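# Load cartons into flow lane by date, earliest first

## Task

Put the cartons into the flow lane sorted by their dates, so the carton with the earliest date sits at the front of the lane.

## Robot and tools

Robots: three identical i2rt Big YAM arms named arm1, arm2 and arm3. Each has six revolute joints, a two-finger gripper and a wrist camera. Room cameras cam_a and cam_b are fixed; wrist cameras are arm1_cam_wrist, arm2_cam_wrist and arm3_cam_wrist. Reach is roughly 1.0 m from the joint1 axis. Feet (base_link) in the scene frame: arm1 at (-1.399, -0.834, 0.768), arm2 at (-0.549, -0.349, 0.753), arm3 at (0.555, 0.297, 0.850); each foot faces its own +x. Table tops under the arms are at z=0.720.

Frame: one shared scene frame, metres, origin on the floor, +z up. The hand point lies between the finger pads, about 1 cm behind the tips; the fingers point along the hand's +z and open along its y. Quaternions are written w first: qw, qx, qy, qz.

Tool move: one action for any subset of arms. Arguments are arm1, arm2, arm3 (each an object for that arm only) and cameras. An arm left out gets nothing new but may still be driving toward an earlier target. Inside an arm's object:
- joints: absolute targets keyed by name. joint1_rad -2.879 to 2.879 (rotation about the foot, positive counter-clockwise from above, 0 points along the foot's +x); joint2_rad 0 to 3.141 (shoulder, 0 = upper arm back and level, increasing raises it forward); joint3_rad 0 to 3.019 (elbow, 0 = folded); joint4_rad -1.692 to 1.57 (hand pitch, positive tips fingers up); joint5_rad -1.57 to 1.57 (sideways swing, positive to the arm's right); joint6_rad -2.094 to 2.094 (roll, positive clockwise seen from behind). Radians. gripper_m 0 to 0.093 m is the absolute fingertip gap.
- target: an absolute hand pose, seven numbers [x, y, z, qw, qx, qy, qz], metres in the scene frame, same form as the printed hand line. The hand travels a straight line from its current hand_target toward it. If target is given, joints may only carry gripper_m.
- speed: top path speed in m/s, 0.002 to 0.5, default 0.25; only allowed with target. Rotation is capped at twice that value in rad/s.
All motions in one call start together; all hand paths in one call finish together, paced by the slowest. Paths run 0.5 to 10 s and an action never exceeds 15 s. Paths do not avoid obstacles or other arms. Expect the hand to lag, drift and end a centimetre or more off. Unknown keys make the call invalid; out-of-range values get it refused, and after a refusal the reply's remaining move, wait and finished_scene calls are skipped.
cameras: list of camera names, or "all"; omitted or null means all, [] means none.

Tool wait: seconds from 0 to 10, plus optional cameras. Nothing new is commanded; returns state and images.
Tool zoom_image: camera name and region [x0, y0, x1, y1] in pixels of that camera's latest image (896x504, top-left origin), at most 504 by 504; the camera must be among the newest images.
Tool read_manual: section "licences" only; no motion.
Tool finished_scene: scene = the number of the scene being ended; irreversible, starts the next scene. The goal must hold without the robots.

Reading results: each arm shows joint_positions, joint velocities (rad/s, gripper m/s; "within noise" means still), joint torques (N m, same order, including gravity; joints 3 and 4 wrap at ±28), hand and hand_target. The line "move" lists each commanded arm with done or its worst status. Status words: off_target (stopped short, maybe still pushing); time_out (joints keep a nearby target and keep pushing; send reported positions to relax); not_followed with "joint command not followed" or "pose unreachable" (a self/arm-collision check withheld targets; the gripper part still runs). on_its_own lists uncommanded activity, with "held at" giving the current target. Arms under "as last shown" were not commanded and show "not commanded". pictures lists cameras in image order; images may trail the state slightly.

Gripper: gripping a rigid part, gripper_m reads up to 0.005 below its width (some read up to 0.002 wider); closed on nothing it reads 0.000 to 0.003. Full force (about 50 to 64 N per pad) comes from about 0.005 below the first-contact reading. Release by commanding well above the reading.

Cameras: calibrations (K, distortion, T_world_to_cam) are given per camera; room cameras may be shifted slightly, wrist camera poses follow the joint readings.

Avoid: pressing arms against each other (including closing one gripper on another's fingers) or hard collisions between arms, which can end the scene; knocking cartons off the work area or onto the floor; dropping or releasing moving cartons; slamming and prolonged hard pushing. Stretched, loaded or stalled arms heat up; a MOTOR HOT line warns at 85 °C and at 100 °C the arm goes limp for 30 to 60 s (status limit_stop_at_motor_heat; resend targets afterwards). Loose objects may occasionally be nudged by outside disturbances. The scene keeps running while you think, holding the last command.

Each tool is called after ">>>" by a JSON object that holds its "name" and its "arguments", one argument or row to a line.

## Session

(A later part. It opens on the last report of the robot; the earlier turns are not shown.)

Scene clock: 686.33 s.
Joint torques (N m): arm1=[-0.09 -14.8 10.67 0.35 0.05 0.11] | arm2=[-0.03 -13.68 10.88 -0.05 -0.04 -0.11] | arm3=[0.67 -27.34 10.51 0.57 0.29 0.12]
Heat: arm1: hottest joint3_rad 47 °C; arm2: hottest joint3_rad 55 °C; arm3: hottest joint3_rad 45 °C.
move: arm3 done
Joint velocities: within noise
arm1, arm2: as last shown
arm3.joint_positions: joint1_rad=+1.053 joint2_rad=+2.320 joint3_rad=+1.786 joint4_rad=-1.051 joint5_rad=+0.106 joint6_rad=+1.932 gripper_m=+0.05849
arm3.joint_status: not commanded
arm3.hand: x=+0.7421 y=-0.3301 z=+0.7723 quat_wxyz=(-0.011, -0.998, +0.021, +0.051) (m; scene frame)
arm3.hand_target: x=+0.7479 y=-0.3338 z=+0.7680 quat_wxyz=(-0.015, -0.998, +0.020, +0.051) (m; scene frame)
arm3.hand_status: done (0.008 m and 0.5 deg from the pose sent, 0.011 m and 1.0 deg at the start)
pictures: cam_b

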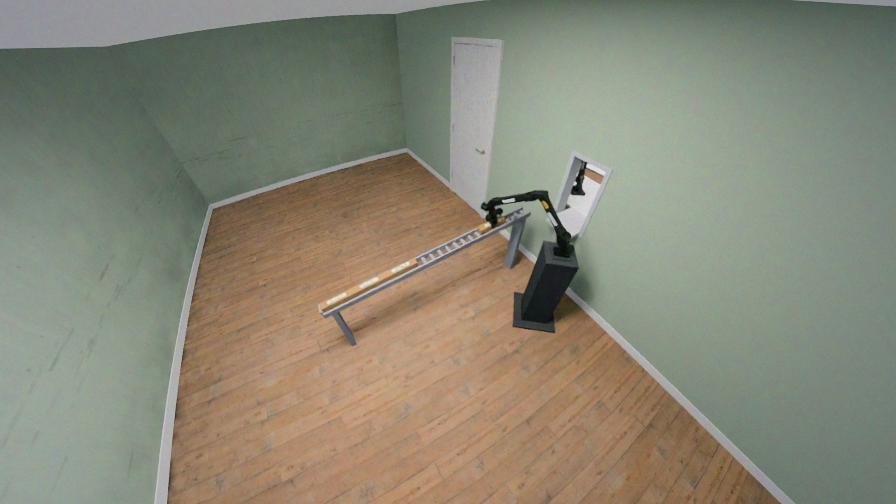

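>>> {"name": "move", "arguments": {
  "arm3": {"target": [0.748, -0.332, 0.788, 0.0155, 0.99833, -0.02048, -0.05145], "joints": {"gripper_m": 0.093}, "speed": 0.1},
  "cameras": ["cam_b", "arm3_cam_wrist"]
}}

>>> {"name": "zoom_image", "arguments": {
  "camera": "cam_b",
  "region": [400, 195, 550, 279]
}}

Scene clock: 694.60 s.
Joint torques (N m): arm1=[-0.03 -14.8 10.71 0.35 0.04 0.11] | arm2=[-0.03 -13.63 10.88 -0.05 -0.04 -0.11] | arm3=[0.85 -29.92 10.24 -0.13 0.27 0.13]
Heat: arm1: hottest joint3_rad 47 °C; arm2: hottest joint3_rad 55 °C; arm3: hottest joint3_rad 45 °C.
move: arm3 off_target
Joint velocities: within noise
arm1, arm2: as last shown
arm3.joint_positions: joint1_rad=+1.053 joint2_rad=+2.316 joint3_rad=+1.786 joint4_rad=-1.064 joint5_rad=+0.106 joint6_rad=+1.932 gripper_m=+0.09293
arm3.joint_status: all done
arm3.hand: x=+0.7412 y=-0.3277 z=+0.7748 quat_wxyz=(-0.006, -0.998, +0.020, +0.053) (m; scene frame)
arm3.hand_target: x=+0.7479 y=-0.3318 z=+0.7879 quat_wxyz=(-0.015, -0.998, +0.020, +0.051) (m; scene frame)
arm3.hand_status: off_target (0.015 m and 1.1 deg from the pose sent, 0.017 m and 0.5 deg at the start)
pictures: arm3_cam_wrist, cam_b
camera_calibration:
arm3_cam_wrist: T_world_to_cam=[[0.0556632, 0.998273, -0.018804, 0.301327], [0.860834, -0.0384415, 0.507431, -1.04196], [0.505832, -0.0444324, -0.861487, 0.401018], [0, 0, 0, 1]] pos_world=[0.677331, -0.323043, 0.879859]

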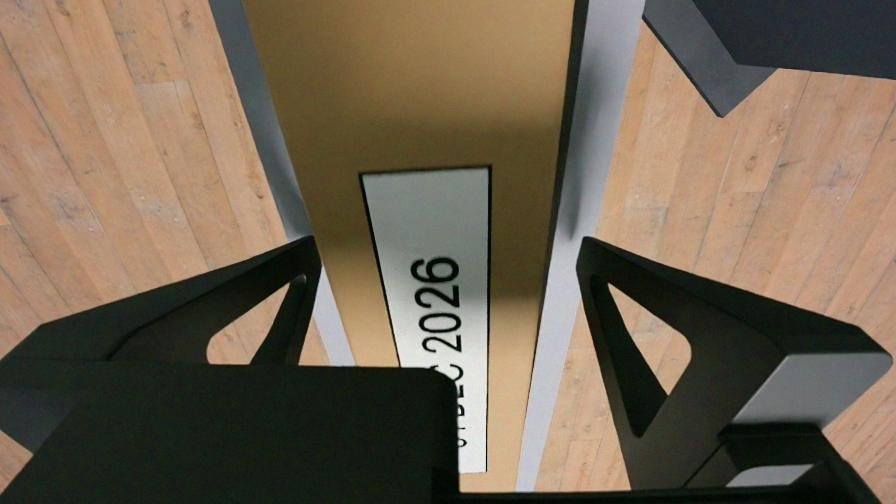

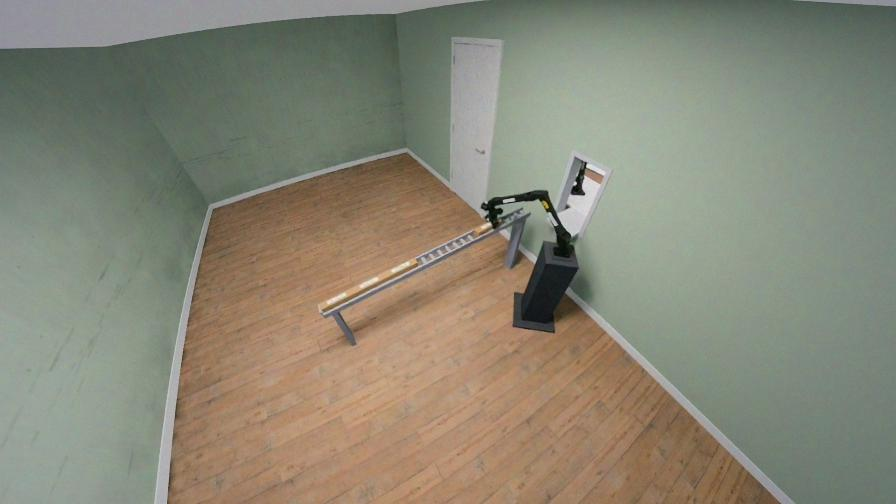

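Scaled by 3.360 from the camera's 896x504 image, which has a finer 1280x720 frame.

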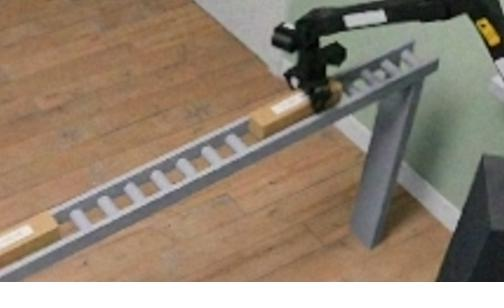

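>>> {"name": "move", "arguments": {
  "arm3": {"target": [0.748, -0.332, 0.88, 0, 0.99833, -0.02048, -0.05145], "speed": 0.2},
  "cameras": ["cam_b", "arm3_cam_wrist"]
}}

>>> {"name": "zoom_image", "arguments": {
  "camera": "cam_b",
  "region": [300, 200, 550, 340]
}}

Scene clock: 698.13 s.
Joint torques (N m): arm1=[-0.09 -14.8 10.7 0.38 0.04 0.11] | arm2=[-0.09 -13.68 10.86 -0.05 -0.03 -0.11] | arm3=[0.67 -27.11 13.57 -0.16 0.07 0.13]
Heat: arm1: hottest joint3_rad 47 °C; arm2: hottest joint3_rad 55 °C; arm3: hottest joint3_rad 45 °C.
move: arm3 off_target
Joint velocities: within noise
arm1, arm2: as last shown
arm3.joint_positions: joint1_rad=+1.053 joint2_rad=+2.202 joint3_rad=+1.861 joint4_rad=-1.282 joint5_rad=+0.102 joint6_rad=+1.932 gripper_m=+0.09293
arm3.joint_status: not commanded
arm3.hand: x=+0.7402 y=-0.3228 z=+0.8738 quat_wxyz=(+0.008, -0.998, +0.020, +0.056) (m; scene frame)
arm3.hand_target: x=+0.7478 y=-0.3316 z=+0.8800 quat_wxyz=(+0.000, -0.998, +0.020, +0.051) (m; scene frame)
arm3.hand_status: off_target (0.014 m and 1.0 deg from the pose sent, 0.105 m and 0.8 deg at the start)
pictures: arm3_cam_wrist, cam_b
camera_calibration:
arm3_cam_wrist: T_world_to_cam=[[0.0557047, 0.998402, 0.0094716, 0.273654], [0.863156, -0.0529226, 0.502157, -1.09295], [0.501856, -0.0197971, -0.864725, 0.500768], [0, 0, 0, 1]] pos_world=[0.676831, -0.321145, 0.979268]

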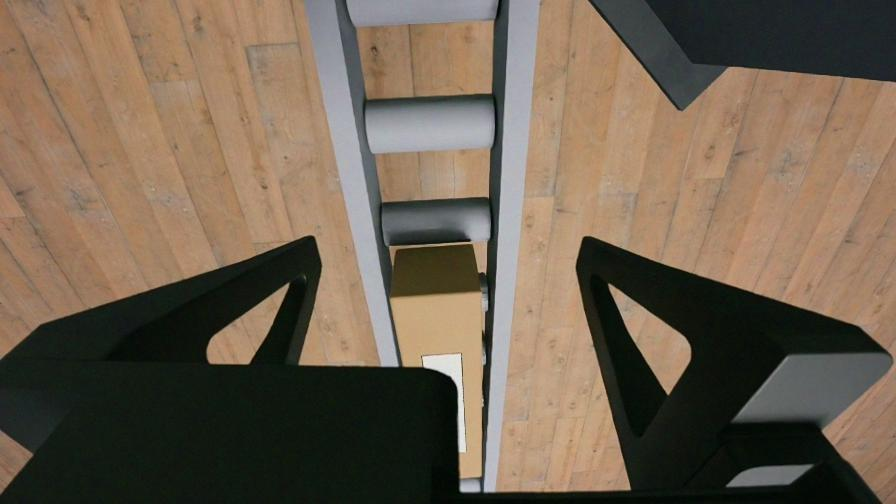

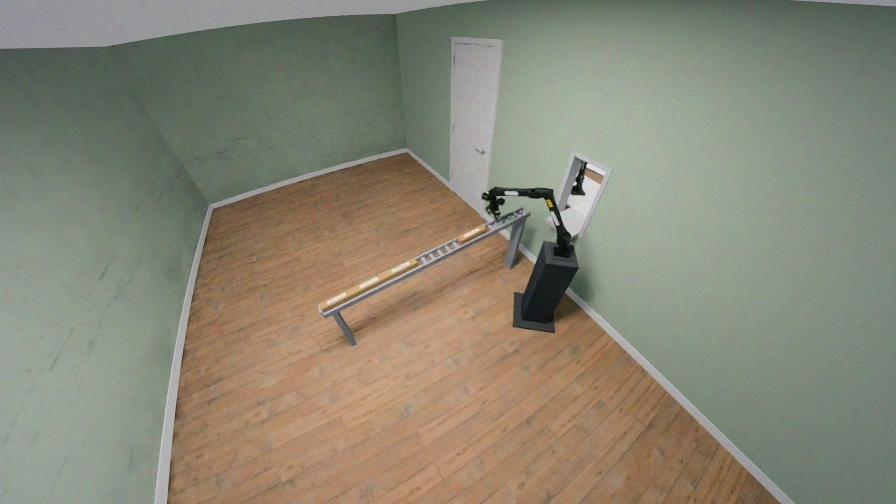

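Scaled by 2.016 from the camera's 896x504 image, which has a finer 1280x720 frame.

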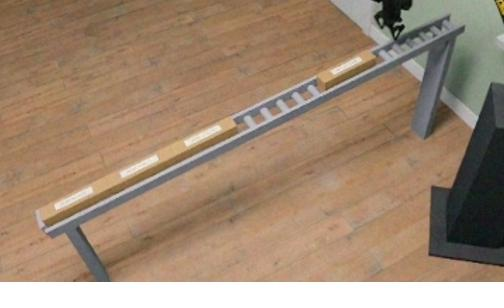

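>>> {"name": "move", "arguments": {
  "arm2": {"target": [-0.478, -0.812, 0.86, 0, 0.4764, 0.8792, 0], "speed": 0.2},
  "arm3": {"joints": {"joint1_rad": 0.011, "joint2_rad": 1.2, "joint3_rad": 1.4, "joint4_rad": -1.3, "joint5_rad": 0, "joint6_rad": 0.6, "gripper_m": 0.093}},
  "cameras": ["arm2_cam_wrist", "cam_b"]
}}

Scene clock: 711.70 s.
Joint torques (N m): arm1=[0.03 -14.74 10.71 0.35 0.05 0.11] | arm2=[0.5 -12.04 8.49 0.75 0.02 -0.03] | arm3=[-0.67 -10.75 11.77 0.87 -0.01 -0.05]
Heat: arm1: hottest joint3_rad 48 °C; arm2: hottest joint3_rad 54 °C; arm3: hottest joint3_rad 46 °C.
move: arm2 off_target; arm3 done
Joint velocities: within noise
arm1: as last shown
arm2.joint_positions: joint1_rad=+2.259 joint2_rad=+1.645 joint3_rad=+1.255 joint4_rad=-1.176 joint5_rad=+0.006 joint6_rad=-0.420 gripper_m=+0.09305
arm2.joint_status: not commanded
arm2.hand: x=-0.4811 y=-0.8149 z=+0.8712 quat_wxyz=(+0.006, +0.480, +0.877, -0.006) (m; scene frame)
arm2.hand_target: x=-0.4781 y=-0.8119 z=+0.8602 quat_wxyz=(+0.000, +0.476, +0.879, +0.000) (m; scene frame)
arm2.hand_status: off_target (0.012 m and 1.1 deg from the pose sent, 0.046 m and 1.1 deg at the start)
arm3.joint_positions: joint1_rad=+0.020 joint2_rad=+1.190 joint3_rad=+1.401 joint4_rad=-1.292 joint5_rad=+0.003 joint6_rad=+0.608 gripper_m=+0.09294
arm3.joint_status: all done
arm3.hand: x=+0.2690 y=-0.0293 z=+1.2199 quat_wxyz=(-0.161, -0.963, -0.119, +0.180) (m; scene frame)
arm3.hand_target: x=+0.2663 y=-0.0273 z=+1.2143 quat_wxyz=(-0.155, -0.965, -0.120, +0.174) (m; scene frame)
arm3.hand_status: not commanded
pictures: arm2_cam_wrist, cam_b
camera_calibration:
arm2_cam_wrist: T_world_to_cam=[[-0.840152, -0.542038, 0.0184431, -0.863921], [-0.443713, 0.706509, 0.55133, -0.110124], [-0.311872, 0.455017, -0.834084, 1.07029], [0, 0, 0, 1]] pos_world=[-0.440894, -0.877476, 0.969361]

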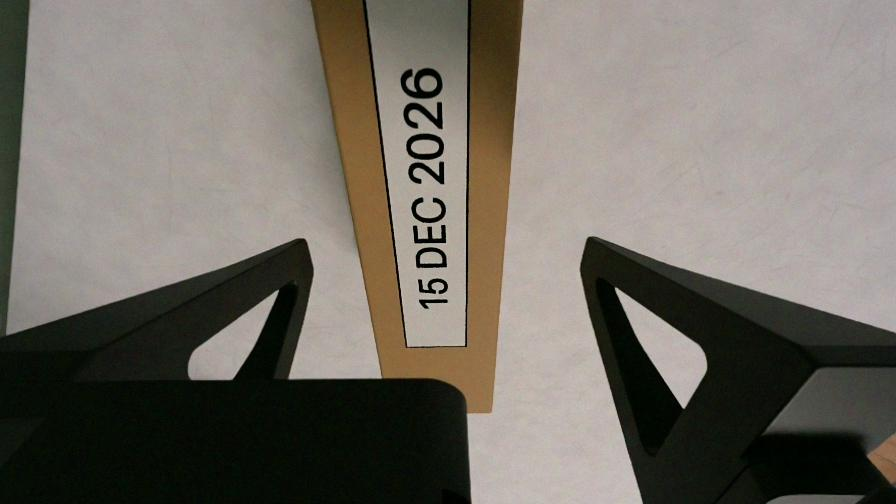

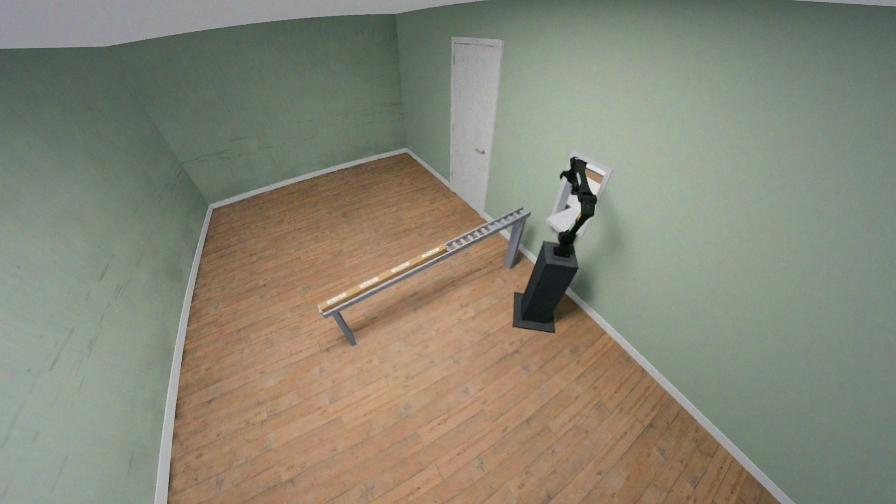

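>>> {"name": "move", "arguments": {
  "arm2": {"target": [-0.472, -0.809, 0.80, 0, 0.4764, 0.8792, 0], "speed": 0.2},
  "cameras": ["arm2_cam_wrist"]
}}

Scene clock: 718.90 s.
Joint torques (N m): arm1=[-0.03 -14.8 10.71 0.36 0.05 0.11] | arm2=[0.67 -13.16 7.99 0.77 0.01 0.09] | arm3=[-0.67 -10.75 11.78 0.83 -0.01 -0.03]
Heat: arm1: hottest joint3_rad 48 °C; arm2: hottest joint3_rad 53 °C; arm3: hottest joint3_rad 45 °C.
move: arm2 done
Joint velocities: within noise
arm1.joint_positions: joint1_rad=+0.509 joint2_rad=+1.416 joint3_rad=+1.485 joint4_rad=-1.290 joint5_rad=+0.001 joint6_rad=-0.007 gripper_m=+0.09297
arm1.joint_status: not commanded
arm1.hand: x=-1.3859 y=-1.3311 z=+1.0755 quat_wxyz=(-0.123, -0.684, -0.709, +0.119) (m; scene frame)
arm1.hand_target: x=-1.3905 y=-1.3291 z=+1.0890 quat_wxyz=(-0.130, -0.689, -0.702, +0.126) (m; scene frame)
arm1.hand_status: not commanded
arm2.joint_positions: joint1_rad=+2.269 joint2_rad=+1.717 joint3_rad=+1.165 joint4_rad=-1.022 joint5_rad=+0.006 joint6_rad=-0.419 gripper_m=+0.09305
arm2.joint_status: not commanded
arm2.hand: x=-0.4766 y=-0.8116 z=+0.8084 quat_wxyz=(+0.004, +0.477, +0.879, -0.003) (m; scene frame)
arm2.hand_target: x=-0.4720 y=-0.8089 z=+0.8002 quat_wxyz=(+0.000, +0.476, +0.879, +0.000) (m; scene frame)
arm2.hand_status: done (0.010 m and 0.6 deg from the pose sent, 0.072 m and 1.1 deg at the start)
arm3: as last shown
arm3.hand: x=+0.2690 y=-0.0293 z=+1.2199 quat_wxyz=(-0.161, -0.963, -0.120, +0.180) (m; scene frame)
pictures: arm2_cam_wrist
camera_calibration:
arm2_cam_wrist: T_world_to_cam=[[-0.835297, -0.54958, 0.0155046, -0.858633], [-0.449205, 0.698456, 0.557113, -0.0896431], [-0.317007, 0.45839, -0.830292, 1.01507], [0, 0, 0, 1]] pos_world=[-0.435697, -0.874576, 0.906062]

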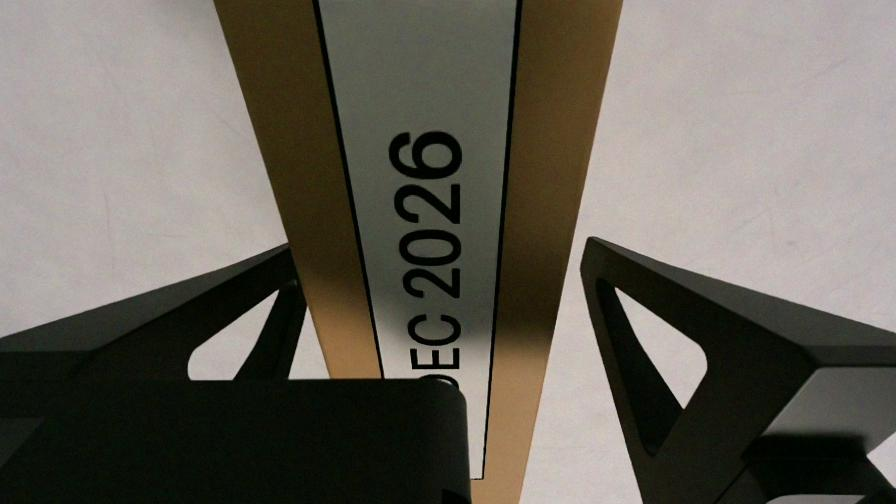

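>>> {"name": "move", "arguments": {
  "arm2": {"target": [-0.467, -0.8055, 0.793, 0, 0.4764, 0.8792, 0], "speed": 0.2},
  "cameras": []
}}

>>> {"name": "move", "arguments": {
  "arm2": {"joints": {"gripper_m": 0.048}},
  "cameras": ["arm2_cam_wrist"]
}}

Scene clock: 724.67 s.
Joint torques (N m): arm1=[-0.09 -14.74 10.67 0.35 0.05 0.11] | arm2=[0.62 -12.22 7.57 0.77 0.01 0.1] | arm3=[-0.62 -10.87 11.74 0.83 -0.02 -0.06]
Heat: arm1: hottest joint3_rad 48 °C; arm2: hottest joint3_rad 52 °C; arm3: hottest joint3_rad 45 °C.
move: arm2 off_target
Joint velocities: within noise
arm1, arm3: as last shown
arm2.joint_positions: joint1_rad=+2.281 joint2_rad=+1.717 joint3_rad=+1.155 joint4_rad=-1.002 joint5_rad=+0.006 joint6_rad=-0.408 gripper_m=+0.09305
arm2.joint_status: not commanded
arm2.hand: x=-0.4709 y=-0.8111 z=+0.8051 quat_wxyz=(+0.007, +0.476, +0.879, -0.008) (m; scene frame)
arm2.hand_target: x=-0.4671 y=-0.8053 z=+0.7933 quat_wxyz=(+0.000, +0.476, +0.879, +0.000) (m; scene frame)
arm2.hand_status: off_target (0.014 m and 1.2 deg from the pose sent, 0.019 m and 0.6 deg at the start)
pictures: none
No camera images: "cameras" was empty.

Scene clock: 725.27 s.
Joint torques (N m): arm1=[-0.03 -14.8 10.69 0.35 0.05 0.11] | arm2=[0.62 -12.22 7.57 0.7 -0.09 0.09] | arm3=[-0.56 -10.87 11.75 0.81 -0.03 -0.04]
Heat: arm1: hottest joint3_rad 48 °C; arm2: hottest joint3_rad 52 °C; arm3: hottest joint3_rad 45 °C.
move: arm2 off_target
Joint velocities: within noise
arm1, arm3: as last shown
arm2.joint_positions: joint1_rad=+2.281 joint2_rad=+1.717 joint3_rad=+1.155 joint4_rad=-1.000 joint5_rad=+0.008 joint6_rad=-0.407 gripper_m=+0.06058
arm2.joint_status: gripper_m off_target (ended at +0.06061, target +0.04800)
arm2.hand: x=-0.4713 y=-0.8115 z=+0.8051 quat_wxyz=(+0.006, +0.476, +0.879, -0.009) (m; scene frame)
arm2.hand_target: x=-0.4672 y=-0.8053 z=+0.7933 quat_wxyz=(+0.000, +0.476, +0.879, +0.000) (m; scene frame)
arm2.hand_status: not commanded
pictures: arm2_cam_wrist
camera_calibration:
arm2_cam_wrist: T_world_to_cam=[[-0.835129, -0.549591, 0.0225743, -0.859754], [-0.44901, 0.704849, 0.549161, -0.073749], [-0.317725, 0.448484, -0.835412, 1.00975], [0, 0, 0, 1]] pos_world=[-0.430297, -0.873386, 0.903462]

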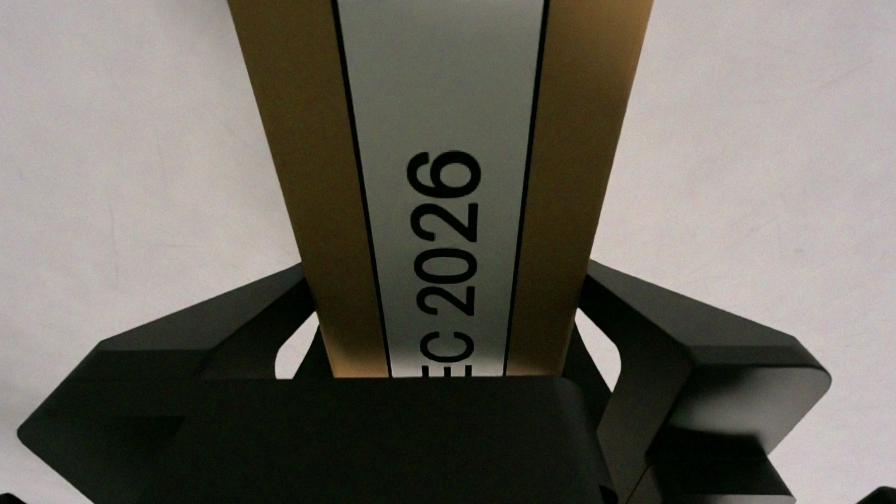

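>>> {"name": "move", "arguments": {
  "arm2": {"target": [-0.468, -0.806, 0.875, 0, 0.4764, 0.8792, 0], "speed": 0.25},
  "cameras": []
}}

>>> {"name": "move", "arguments": {
  "arm2": {"target": [-0.59, -0.885, 0.94, 0, 0.4764, 0.8792, 0], "speed": 0.35},
  "cameras": ["arm2_cam_wrist"]
}}

Scene clock: 730.47 s.
Joint torques (N m): arm1=[-0.03 -14.8 10.7 0.36 0.05 0.11] | arm2=[0.62 -13.45 13.83 -0.06 -0.12 0.07] | arm3=[-0.56 -10.99 11.77 0.85 -0.02 -0.06]
Heat: arm1: hottest joint3_rad 48 °C; arm2: hottest joint3_rad 51 °C; arm3: hottest joint3_rad 45 °C.
move: arm2 off_target
Joint velocities: within noise
arm1, arm3: as last shown
arm2.joint_positions: joint1_rad=+2.281 joint2_rad=+1.639 joint3_rad=+1.187 joint4_rad=-1.192 joint5_rad=+0.008 joint6_rad=-0.406 gripper_m=+0.06058
arm2.joint_status: not commanded
arm2.hand: x=-0.4765 y=-0.7829 z=+0.8507 quat_wxyz=(-0.019, +0.476, +0.879, +0.023) (m; scene frame)
arm2.hand_target: x=-0.4683 y=-0.8044 z=+0.8754 quat_wxyz=(+0.000, +0.476, +0.879, +0.000) (m; scene frame)
arm2.hand_status: off_target (0.035 m and 3.4 deg from the pose sent, 0.070 m and 1.2 deg at the start)
pictures: none
No camera images: "cameras" was empty.

Scene clock: 731.93 s.
Joint torques (N m): arm1=[-0.03 -14.74 10.69 0.35 0.05 0.11] | arm2=[0.56 -15.5 15.21 -0.29 -0.15 -0.18] | arm3=[-0.5 -10.81 11.71 0.84 -0.02 -0.05]
Heat: arm1: hottest joint3_rad 48 °C; arm2: hottest joint3_rad 51 °C; arm3: hottest joint3_rad 45 °C.
move: arm2 off_target
Joint velocities: within noise
arm1, arm3: as last shown
arm2.joint_positions: joint1_rad=+2.032 joint2_rad=+1.767 joint3_rad=+1.535 joint4_rad=-1.410 joint5_rad=+0.012 joint6_rad=-0.635 gripper_m=+0.06058
arm2.joint_status: not commanded
arm2.hand: x=-0.5930 y=-0.8621 z=+0.9145 quat_wxyz=(-0.013, +0.485, +0.874, +0.027) (m; scene frame)
arm2.hand_target: x=-0.5898 y=-0.8831 z=+0.9403 quat_wxyz=(+0.000, +0.476, +0.879, -0.001) (m; scene frame)
arm2.hand_status: off_target (0.034 m and 3.6 deg from the pose sent, 0.177 m and 3.4 deg at the start; pose on its path clipped on 4 of 44 steps)
pictures: arm2_cam_wrist
camera_calibration:
arm2_cam_wrist: T_world_to_cam=[[-0.845807, -0.533073, -0.0210917, -0.943823], [-0.43532, 0.666772, 0.604907, -0.228521], [-0.308396, 0.520816, -0.796017, 1.117], [0, 0, 0, 1]] pos_world=[-0.553294, -0.932505, 1.00747]

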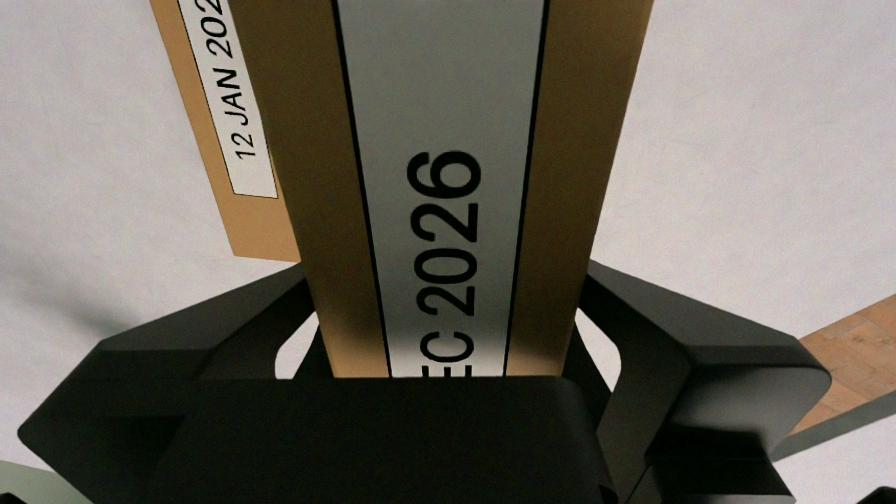

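>>> {"name": "move", "arguments": {
  "arm2": {"joints": {"joint1_rad": -1.740, "joint2_rad": 1.603, "joint3_rad": 1.245, "joint4_rad": -1.212, "joint5_rad": 0, "joint6_rad": 0.862}},
  "cameras": ["arm2_cam_wrist"]
}}

>>> {"name": "move", "arguments": {
  "arm2": {"target": [0.025, 0.008, 0.885, 0, 0, -1, 0], "speed": 0.3},
  "cameras": ["arm2_cam_wrist"]
}}

Scene clock: 740.53 s.
Joint torques (N m): arm1=[-0.09 -14.74 10.7 0.35 0.05 0.11] | arm2=[-0.09 -14.74 8.92 -0.13 -0.01 0.08] | arm3=[-0.62 -10.58 11.7 0.83 -0.01 -0.06]
Heat: arm1: hottest joint3_rad 48 °C; arm2: hottest joint3_rad 52 °C; arm3: hottest joint3_rad 45 °C.
move: arm2 done
Joint velocities: within noise
arm1, arm3: as last shown
arm2.joint_positions: joint1_rad=-1.741 joint2_rad=+1.622 joint3_rad=+1.250 joint4_rad=-1.203 joint5_rad=+0.002 joint6_rad=+0.853 gripper_m=+0.06072
arm2.joint_status: all done
arm2.hand: x=-0.2469 y=+0.0037 z=+0.8726 quat_wxyz=(-0.004, +0.004, -1.000, +0.008) (m; scene frame)
arm2.hand_target: x=-0.2502 y=+0.0011 z=+0.8790 quat_wxyz=(-0.005, +0.000, -1.000, +0.006) (m; scene frame)
arm2.hand_status: not commanded
pictures: arm2_cam_wrist
camera_calibration:
arm2_cam_wrist: T_world_to_cam=[[0.0127682, -0.999505, 0.0287535, -0.0202357], [-0.829429, 0.00547369, 0.558586, -0.684212], [-0.558467, -0.0309811, -0.828948, 0.708485], [0, 0, 0, 1]] pos_world=[-0.171582, 0.00546913, 0.97007]

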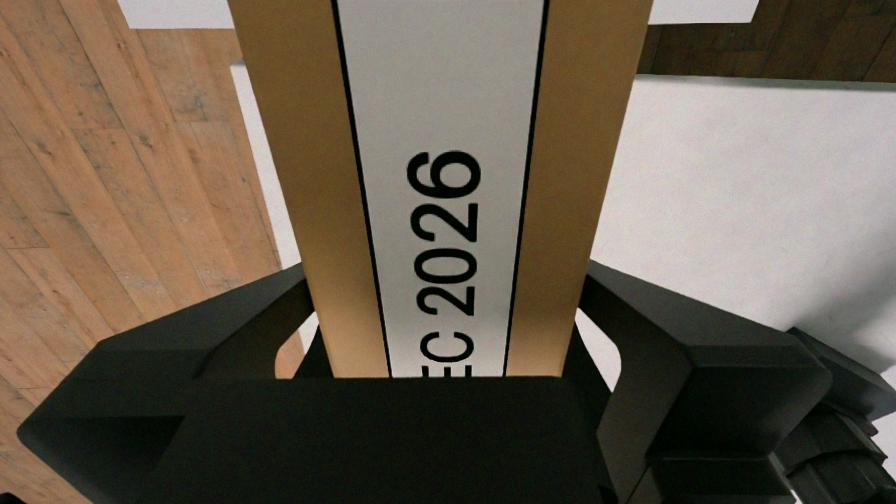

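Scene clock: 742.67 s.
Joint torques (N m): arm1=[-0.03 -14.8 10.69 0.36 0.05 0.12] | arm2=[-0.21 -20.95 15.65 -0.25 -0.06 -0.12] | arm3=[-0.67 -10.75 11.77 0.85 -0.02 -0.06]
Heat: arm1: hottest joint3_rad 48 °C; arm2: hottest joint3_rad 53 °C; arm3: hottest joint3_rad 45 °C.
move: arm2 off_target
Joint velocities: within noise
arm1, arm3: as last shown
arm2.joint_positions: joint1_rad=-2.052 joint2_rad=+2.166 joint3_rad=+2.034 joint4_rad=-1.492 joint5_rad=-0.012 joint6_rad=+0.562 gripper_m=+0.06072
arm2.joint_status: not commanded
arm2.hand: x=+0.0082 y=-0.0034 z=+0.8645 quat_wxyz=(+0.021, -0.006, -1.000, +0.015) (m; scene frame)
arm2.hand_target: x=+0.0235 y=+0.0070 z=+0.8852 quat_wxyz=(-0.001, +0.000, -1.000, +0.000) (m; scene frame)
arm2.hand_status: off_target (0.029 m and 3.1 deg from the pose sent, 0.272 m and 1.1 deg at the start)
pictures: arm2_cam_wrist
camera_calibration:
arm2_cam_wrist: T_world_to_cam=[[-0.00643209, -0.999073, 0.0425613, -0.0420348], [-0.799652, 0.030695, 0.599678, -0.503696], [-0.600429, -0.0301771, -0.799108, 0.818611], [0, 0, 0, 1]] pos_world=[0.088466, -0.00183156, 0.958004]

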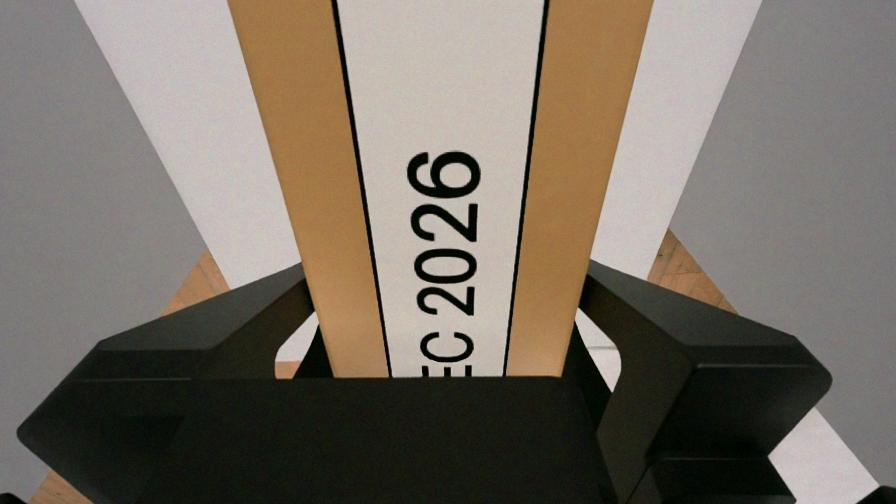

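>>> {"name": "move", "arguments": {
  "arm2": {"target": [0.025, 0.008, 0.78, 0, 0, -1, 0], "speed": 0.15},
  "cameras": []
}}

>>> {"name": "move", "arguments": {
  "arm2": {"target": [0.025, 0.008, 0.772, 0, 0, -1, 0], "speed": 0.1},
  "cameras": ["arm2_cam_wrist"]
}}

Scene clock: 747.10 s.
Joint torques (N m): arm1=[-0.09 -14.8 10.67 0.34 0.04 0.11] | arm2=[0.26 -23.24 9.95 0.55 0 -0.09] | arm3=[-0.62 -10.7 11.77 0.88 -0.02 -0.05]
Heat: arm1: hottest joint3_rad 48 °C; arm2: hottest joint3_rad 54 °C; arm3: hottest joint3_rad 45 °C.
move: arm2 done
Joint velocities: within noise
arm1: as last shown
arm2.joint_positions: joint1_rad=-2.052 joint2_rad=+2.247 joint3_rad=+1.943 joint4_rad=-1.281 joint5_rad=-0.014 joint6_rad=+0.561 gripper_m=+0.06072
arm2.joint_status: not commanded
arm2.hand: x=+0.0234 y=+0.0047 z=+0.7773 quat_wxyz=(+0.005, -0.006, -1.000, +0.004) (m; scene frame)
arm2.hand_target: x=+0.0250 y=+0.0079 z=+0.7799 quat_wxyz=(+0.000, +0.000, -1.000, +0.000) (m; scene frame)
arm2.hand_status: done (0.005 m and 1.0 deg from the pose sent, 0.087 m and 3.0 deg at the start)
arm3.joint_positions: joint1_rad=+0.020 joint2_rad=+1.190 joint3_rad=+1.401 joint4_rad=-1.292 joint5_rad=+0.003 joint6_rad=+0.608 gripper_m=+0.09294
arm3.joint_status: not commanded
arm3.hand: x=+0.2690 y=-0.0293 z=+1.2199 quat_wxyz=(-0.161, -0.963, -0.120, +0.180) (m; scene frame)
arm3.hand_target: x=+0.2663 y=-0.0273 z=+1.2143 quat_wxyz=(-0.155, -0.965, -0.120, +0.174) (m; scene frame)
arm3.hand_status: not commanded
pictures: none
No camera images: "cameras" was empty.

Scene clock: 748.07 s.
Joint torques (N m): arm1=[-0.03 -14.86 10.7 0.34 0.05 0.11] | arm2=[-0.03 -21.54 9.22 0.65 -0.03 -0.1] | arm3=[-0.5 -10.81 11.73 0.85 -0.02 -0.05]
Heat: arm1: hottest joint3_rad 48 °C; arm2: hottest joint3_rad 54 °C; arm3: hottest joint3_rad 45 °C.
move: arm2 done
Joint velocities: within noise
arm1.joint_positions: joint1_rad=+0.509 joint2_rad=+1.416 joint3_rad=+1.485 joint4_rad=-1.290 joint5_rad=+0.001 joint6_rad=-0.007 gripper_m=+0.09297
arm1.joint_status: not commanded
arm1.hand: x=-1.3859 y=-1.3311 z=+1.0755 quat_wxyz=(-0.123, -0.684, -0.709, +0.119) (m; scene frame)
arm1.hand_target: x=-1.3905 y=-1.3291 z=+1.0890 quat_wxyz=(-0.130, -0.689, -0.702, +0.126) (m; scene frame)
arm1.hand_status: not commanded
arm2.joint_positions: joint1_rad=-2.052 joint2_rad=+2.247 joint3_rad=+1.943 joint4_rad=-1.267 joint5_rad=-0.014 joint6_rad=+0.561 gripper_m=+0.06072
arm2.joint_status: not commanded
arm2.hand: x=+0.0264 y=+0.0066 z=+0.7773 quat_wxyz=(-0.001, -0.005, -1.000, +0.000) (m; scene frame)
arm2.hand_target: x=+0.0249 y=+0.0079 z=+0.7719 quat_wxyz=(+0.000, +0.000, -1.000, +0.000) (m; scene frame)
arm2.hand_status: done (0.006 m and 0.6 deg from the pose sent, 0.007 m and 1.0 deg at the start)
arm3: as last shown
pictures: arm2_cam_wrist
camera_calibration:
arm2_cam_wrist: T_world_to_cam=[[-0.00606693, -0.999897, 0.0130032, -0.00535661], [-0.825685, 0.0123444, 0.563996, -0.408678], [-0.564098, -0.00731481, -0.825675, 0.779608], [0, 0, 0, 1]] pos_world=[0.102303, 0.0053915, 0.874265]

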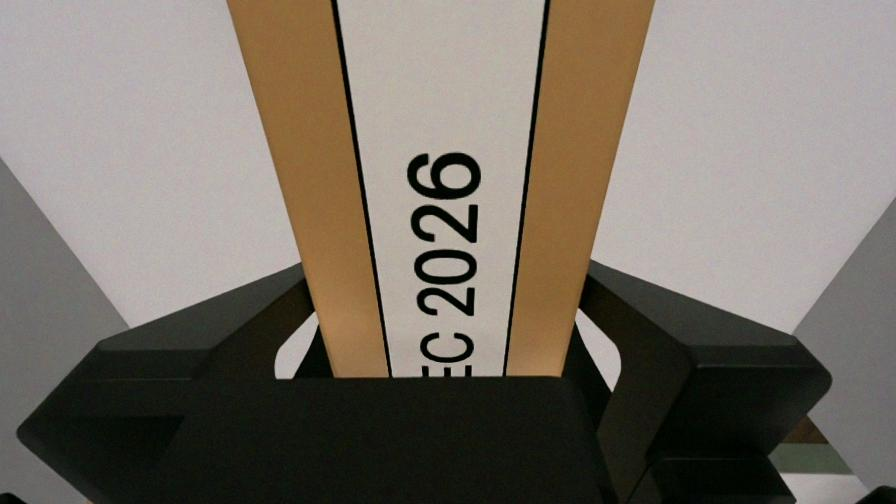

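>>> {"name": "move", "arguments": {
  "arm2": {"target": [0.025, 0.008, 0.787, 0, 0, -1, 0], "joints": {"gripper_m": 0.093}, "speed": 0.1},
  "arm3": {"joints": {"joint1_rad": -0.218, "joint2_rad": 1.418, "joint3_rad": 0.959, "joint4_rad": -1.112, "joint5_rad": 0, "joint6_rad": 0.618, "gripper_m": 0.093}},
  "cameras": ["arm2_cam_wrist"]
}}

>>> {"name": "move", "arguments": {
  "arm2": {"target": [-0.25, 0.01, 0.90, 0, 0, -1, 0], "speed": 0.4},
  "cameras": ["arm2_cam_wrist"]
}}

>>> {"name": "move", "arguments": {
  "arm2": {"joints": {"joint1_rad": 2.259, "joint2_rad": 1.62, "joint3_rad": 1.341, "joint4_rad": -1.28, "joint5_rad": 0, "joint6_rad": -0.429}},
  "arm3": {"target": [0.010, -0.004, 0.845, 0, 0.99998, -0.006, 0], "speed": 0.3},
  "cameras": ["arm3_cam_wrist", "arm2_cam_wrist"]
}}

Scene clock: 778.30 s.
Joint torques (N m): arm1=[-0.09 -14.8 10.69 0.35 0.05 0.11] | arm2=[-0.09 -22.71 10.39 -0.13 -0.03 -0.1] | arm3=[0.15 -14.27 9.88 0.69 0.05 0.13]
Heat: arm1: hottest joint3_rad 48 °C; arm2: hottest joint3_rad 53 °C; arm3: hottest joint3_rad 45 °C.
move: arm2 done; arm3 done
Joint velocities: within noise
arm1: as last shown
arm2.joint_positions: joint1_rad=-2.052 joint2_rad=+2.242 joint3_rad=+1.943 joint4_rad=-1.279 joint5_rad=-0.014 joint6_rad=+0.561 gripper_m=+0.09294
arm2.joint_status: all done
arm2.hand: x=+0.0243 y=+0.0053 z=+0.7808 quat_wxyz=(+0.002, -0.005, -1.000, +0.002) (m; scene frame)
arm2.hand_target: x=+0.0250 y=+0.0079 z=+0.7868 quat_wxyz=(+0.000, +0.000, -1.000, +0.000) (m; scene frame)
arm2.hand_status: done (0.007 m and 0.7 deg from the pose sent, 0.010 m and 0.6 deg at the start)
arm3.joint_positions: joint1_rad=-0.218 joint2_rad=+1.425 joint3_rad=+0.958 joint4_rad=-1.121 joint5_rad=+0.001 joint6_rad=+0.610 gripper_m=+0.09295
arm3.joint_status: all done
arm3.hand: x=+0.2519 y=+0.0831 z=+0.9466 quat_wxyz=(+0.006, -1.000, -0.004, -0.008) (m; scene frame)
arm3.hand_target: x=+0.2496 y=+0.0811 z=+0.9494 quat_wxyz=(+0.000, -1.000, +0.000, -0.001) (m; scene frame)
arm3.hand_status: not commanded
pictures: arm2_cam_wrist
camera_calibration:
arm2_cam_wrist: T_world_to_cam=[[-0.00613751, -0.999843, 0.0165956, -0.0094539], [-0.822397, 0.0144881, 0.56873, -0.416155], [-0.568881, -0.0101576, -0.822357, 0.778899], [0, 0, 0, 1]] pos_world=[0.100798, 0.00448862, 0.87737]

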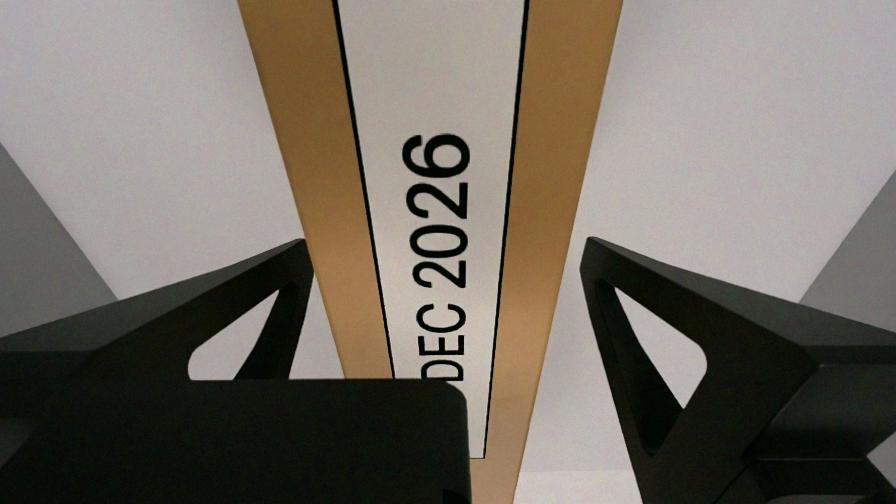

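Scene clock: 780.13 s.
Joint torques (N m): arm1=[-0.03 -14.8 10.69 0.35 0.05 0.11] | arm2=[0.15 -12.57 8.61 -0.02 0.11 0.07] | arm3=[0.15 -14.21 9.85 0.68 0.04 0.13]
Heat: arm1: hottest joint3_rad 48 °C; arm2: hottest joint3_rad 53 °C; arm3: hottest joint3_rad 45 °C.
move: arm2 off_target
Joint velocities: within noise
arm1, arm3: as last shown
arm2.joint_positions: joint1_rad=-1.738 joint2_rad=+1.595 joint3_rad=+1.315 joint4_rad=-1.261 joint5_rad=-0.016 joint6_rad=+0.857 gripper_m=+0.09295
arm2.joint_status: not commanded
arm2.hand: x=-0.2444 y=+0.0143 z=+0.9081 quat_wxyz=(-0.009, +0.004, -1.000, -0.011) (m; scene frame)
arm2.hand_target: x=-0.2500 y=+0.0100 z=+0.9002 quat_wxyz=(+0.000, +0.000, -1.000, +0.000) (m; scene frame)
arm2.hand_status: off_target (0.011 m and 1.7 deg from the pose sent, 0.299 m and 0.7 deg at the start)
pictures: arm2_cam_wrist
camera_calibration:
arm2_cam_wrist: T_world_to_cam=[[0.0126655, -0.999878, -0.00913414, 0.0237436], [-0.83436, -0.0156024, 0.550999, -0.696067], [-0.551074, 0.000642483, -0.834456, 0.745992], [0, 0, 0, 1]] pos_world=[-0.169974, 0.0124011, 1.00625]

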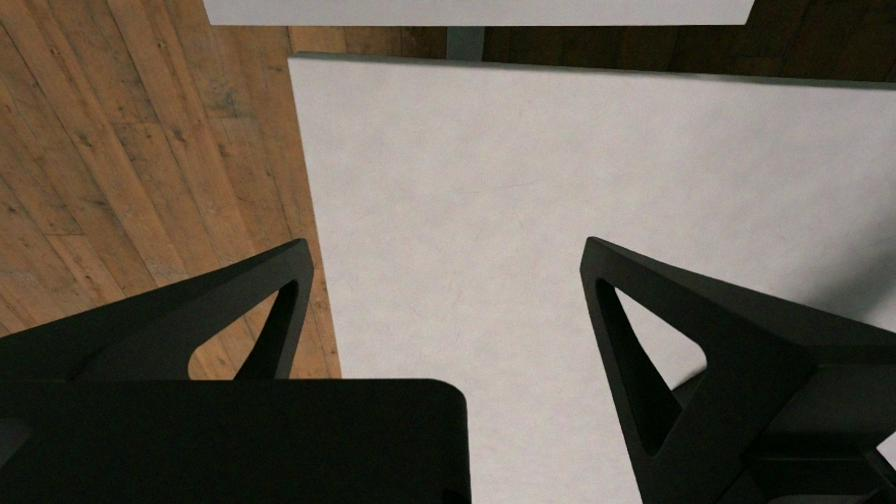

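Scene clock: 782.87 s.
Joint torques (N m): arm1=[-0.15 -14.8 10.69 0.35 0.04 0.11] | arm2=[-0.03 -13.74 10.86 -0.06 -0.03 -0.11] | arm3=[-0.44 -23.59 13.55 0.08 0.07 -0.03]
Heat: arm1: hottest joint3_rad 48 °C; arm2: hottest joint3_rad 53 °C; arm3: hottest joint3_rad 45 °C.
move: arm2 done; arm3 off_target
Joint velocities: within noise
arm1: as last shown
arm2.joint_positions: joint1_rad=+2.258 joint2_rad=+1.624 joint3_rad=+1.326 joint4_rad=-1.272 joint5_rad=-0.001 joint6_rad=-0.420 gripper_m=+0.09306
arm2.joint_status: all done
arm2.hand: x=-0.4803 y=-0.8174 z=+0.9061 quat_wxyz=(+0.008, +0.481, +0.877, -0.003) (m; scene frame)
arm2.hand_target: x=-0.4797 y=-0.8204 z=+0.9135 quat_wxyz=(+0.010, +0.476, +0.879, -0.007) (m; scene frame)
arm2.hand_status: not commanded
arm3.joint_positions: joint1_rad=-0.322 joint2_rad=+2.104 joint3_rad=+1.618 joint4_rad=-1.090 joint5_rad=+0.001 joint6_rad=+0.527 gripper_m=+0.09295
arm3.joint_status: not commanded
arm3.hand: x=+0.0238 y=-0.0019 z=+0.8469 quat_wxyz=(+0.002, -1.000, +0.006, -0.003) (m; scene frame)
arm3.hand_target: x=+0.0105 y=-0.0038 z=+0.8451 quat_wxyz=(+0.000, -1.000, +0.006, +0.000) (m; scene frame)
arm3.hand_status: off_target (0.014 m and 0.4 deg from the pose sent, 0.277 m and 1.6 deg at the start)
pictures: arm2_cam_wrist, arm3_cam_wrist
camera_calibration:
arm2_cam_wrist: T_world_to_cam=[[-0.840575, -0.541585, 0.0109646, -0.858208], [-0.446503, 0.704179, 0.552057, -0.131068], [-0.306707, 0.45915, -0.833734, 1.10634], [0, 0, 0, 1]] pos_world=[-0.440589, -0.880471, 1.00416]
arm3_cam_wrist: T_world_to_cam=[[0.0279037, 0.99961, 0.00109948, 0.00120033], [0.799582, -0.0229801, 0.600117, -0.525431], [0.599909, -0.0158664, -0.799911, 0.78611], [0, 0, 0, 1]] pos_world=[-0.0515027, -0.000801586, 0.944137]

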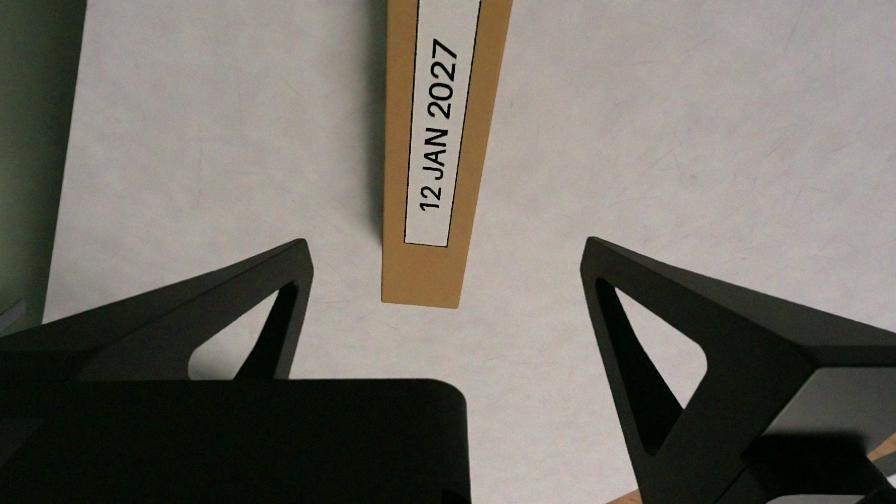

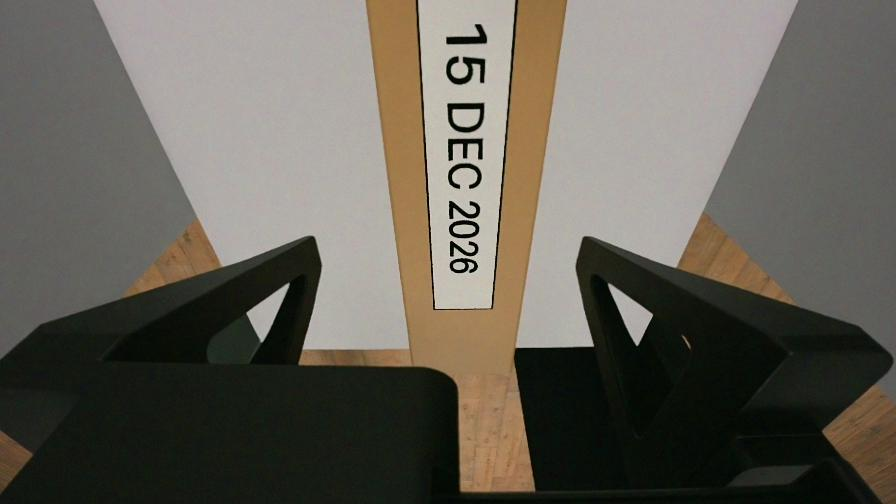

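>>> {"name": "move", "arguments": {
  "arm3": {"target": [0.012, 0.005, 0.777, 0, 1, 0, 0], "speed": 0.2},
  "arm2": {"target": [-0.478, -0.817, 0.83, 0, 0.5446, 0.8387, 0], "speed": 0.2},
  "cameras": ["arm3_cam_wrist", "arm2_cam_wrist"]
}}

Scene clock: 789.40 s.
Joint torques (N m): arm1=[-0.03 -14.86 10.7 0.35 0.05 0.11] | arm2=[0.38 -12.98 8.54 0.73 0.02 0.1] | arm3=[-0.79 -24.64 9.5 0.72 0.07 -0.03]
Heat: arm1: hottest joint3_rad 48 °C; arm2: hottest joint3_rad 53 °C; arm3: hottest joint3_rad 46 °C.
move: arm2 done; arm3 off_target
Joint velocities: within noise
arm1: as last shown
arm2.joint_positions: joint1_rad=+2.258 joint2_rad=+1.697 joint3_rad=+1.223 joint4_rad=-1.103 joint5_rad=+0.006 joint6_rad=-0.276 gripper_m=+0.09306
arm2.joint_status: not commanded
arm2.hand: x=-0.4807 y=-0.8182 z=+0.8366 quat_wxyz=(+0.003, +0.543, +0.840, -0.002) (m; scene frame)
arm2.hand_target: x=-0.4780 y=-0.8170 z=+0.8301 quat_wxyz=(+0.000, +0.545, +0.839, +0.000) (m; scene frame)
arm2.hand_status: done (0.007 m and 0.5 deg from the pose sent, 0.076 m and 8.6 deg at the start)
arm3.joint_positions: joint1_rad=-0.331 joint2_rad=+2.190 joint3_rad=+1.597 joint4_rad=-0.967 joint5_rad=+0.001 joint6_rad=+0.504 gripper_m=+0.09295
arm3.joint_status: not commanded
arm3.hand: x=+0.0152 y=-0.0003 z=+0.7889 quat_wxyz=(-0.002, -1.000, -0.001, +0.004) (m; scene frame)
arm3.hand_target: x=+0.0123 y=+0.0050 z=+0.7772 quat_wxyz=(+0.000, -1.000, +0.000, +0.000) (m; scene frame)
arm3.hand_status: off_target (0.013 m and 0.5 deg from the pose sent, 0.071 m and 0.8 deg at the start)
pictures: arm2_cam_wrist, arm3_cam_wrist
camera_calibration:
arm2_cam_wrist: T_world_to_cam=[[-0.909614, -0.415258, 0.0127496, -0.7897], [-0.337556, 0.756603, 0.560007, -0.00371594], [-0.242194, 0.505087, -0.82839, 1.11278], [0, 0, 0, 1]] pos_world=[-0.450068, -0.887167, 0.933963]
arm3_cam_wrist: T_world_to_cam=[[0.0142156, 0.999877, -0.00657819, 0.00615182], [0.807758, -0.00760606, 0.589466, -0.475475], [0.589343, -0.0136932, -0.807767, 0.751326], [0, 0, 0, 1]] pos_world=[-0.058808, 0.000520489, 0.887213]

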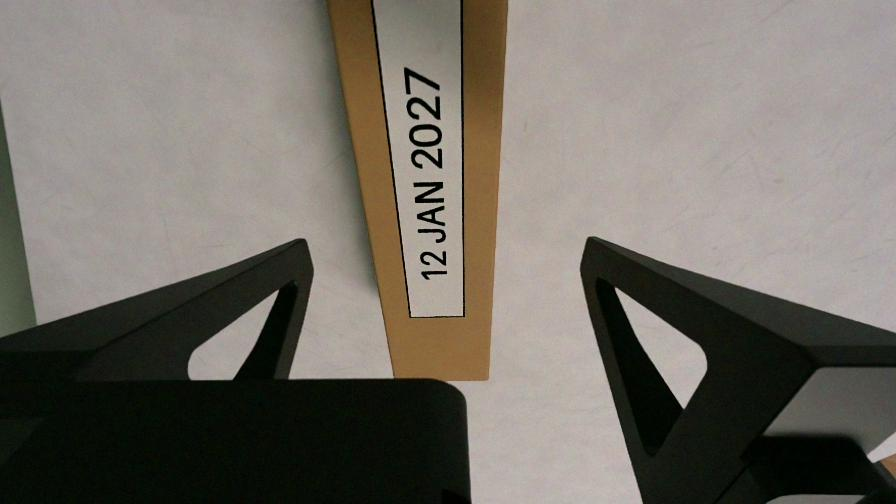

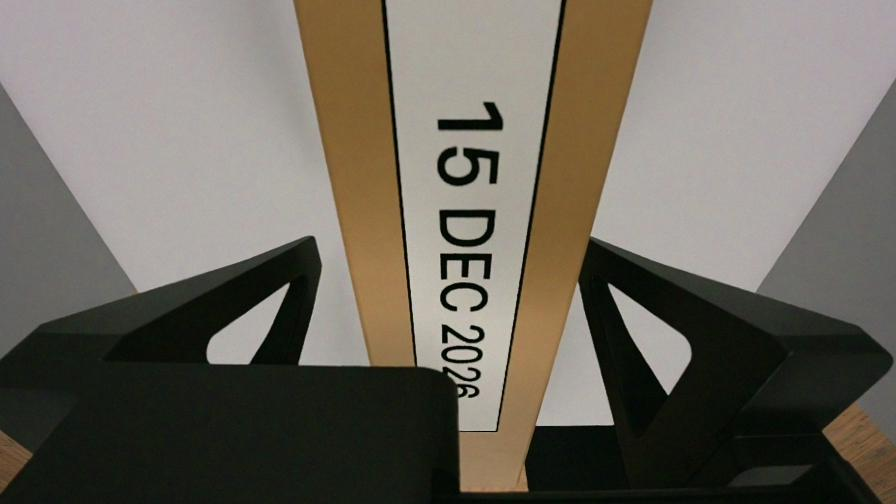

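>>> {"name": "move", "arguments": {
  "arm3": {"target": [0.012, 0.017, 0.768, 0, 1, 0, 0], "speed": 0.2},
  "arm2": {"target": [-0.469, -0.813, 0.746, 0, 0.5446, 0.8387, 0], "speed": 0.2},
  "cameras": ["arm3_cam_wrist", "arm2_cam_wrist"]
}}

Scene clock: 797.53 s.
Joint torques (N m): arm1=[-0.09 -14.8 10.67 0.35 0.05 0.12] | arm2=[0.67 -13.51 7.49 0.75 0.01 0.03] | arm3=[-0.79 -24.82 8.58 0.76 0.05 -0.04]
Heat: arm1: hottest joint3_rad 48 °C; arm2: hottest joint3_rad 52 °C; arm3: hottest joint3_rad 46 °C.
move: arm2 done; arm3 off_target
Joint velocities: within noise
arm1: as last shown
arm2.joint_positions: joint1_rad=+2.273 joint2_rad=+1.812 joint3_rad=+1.124 joint4_rad=-0.890 joint5_rad=+0.006 joint6_rad=-0.256 gripper_m=+0.09306
arm2.joint_status: not commanded
arm2.hand: x=-0.4735 y=-0.8149 z=+0.7528 quat_wxyz=(+0.003, +0.544, +0.839, -0.002) (m; scene frame)
arm2.hand_target: x=-0.4690 y=-0.8129 z=+0.7462 quat_wxyz=(+0.000, +0.545, +0.839, +0.000) (m; scene frame)
arm2.hand_status: done (0.008 m and 0.4 deg from the pose sent, 0.091 m and 0.4 deg at the start)
arm3.joint_positions: joint1_rad=-0.349 joint2_rad=+2.190 joint3_rad=+1.581 joint4_rad=-0.940 joint5_rad=+0.001 joint6_rad=+0.486 gripper_m=+0.09295
arm3.joint_status: not commanded
arm3.hand: x=+0.0108 y=+0.0099 z=+0.7838 quat_wxyz=(-0.004, -1.000, -0.001, +0.008) (m; scene frame)
arm3.hand_target: x=+0.0123 y=+0.0170 z=+0.7684 quat_wxyz=(+0.000, -1.000, +0.000, +0.000) (m; scene frame)
arm3.hand_status: off_target (0.017 m and 1.1 deg from the pose sent, 0.027 m and 0.5 deg at the start)
pictures: arm2_cam_wrist, arm3_cam_wrist
camera_calibration:
arm2_cam_wrist: T_world_to_cam=[[-0.911337, -0.41146, 0.0128958, -0.778463], [-0.334333, 0.75806, 0.559969, 0.0459011], [-0.240181, 0.506009, -0.828413, 1.04516], [0, 0, 0, 1]] pos_world=[-0.443068, -0.883964, 0.850163]
arm3_cam_wrist: T_world_to_cam=[[0.0144784, 0.999831, -0.0113611, -0.000288526], [0.813109, -0.00516019, 0.582088, -0.463088], [0.581931, -0.0176655, -0.813046, 0.754129], [0, 0, 0, 1]] pos_world=[-0.0623059, 0.0112209, 0.882696]

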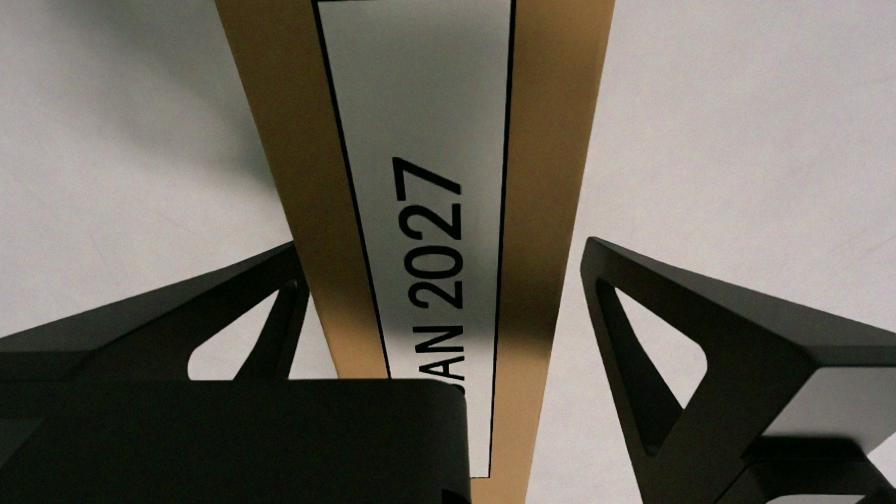

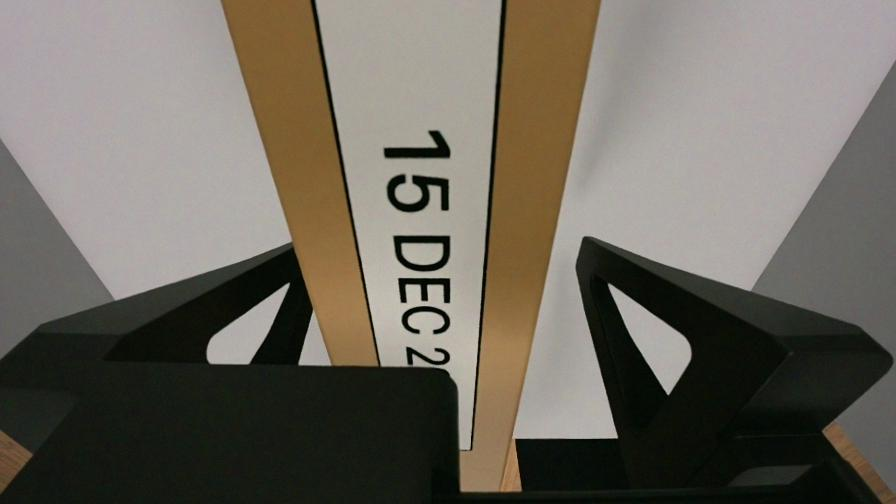

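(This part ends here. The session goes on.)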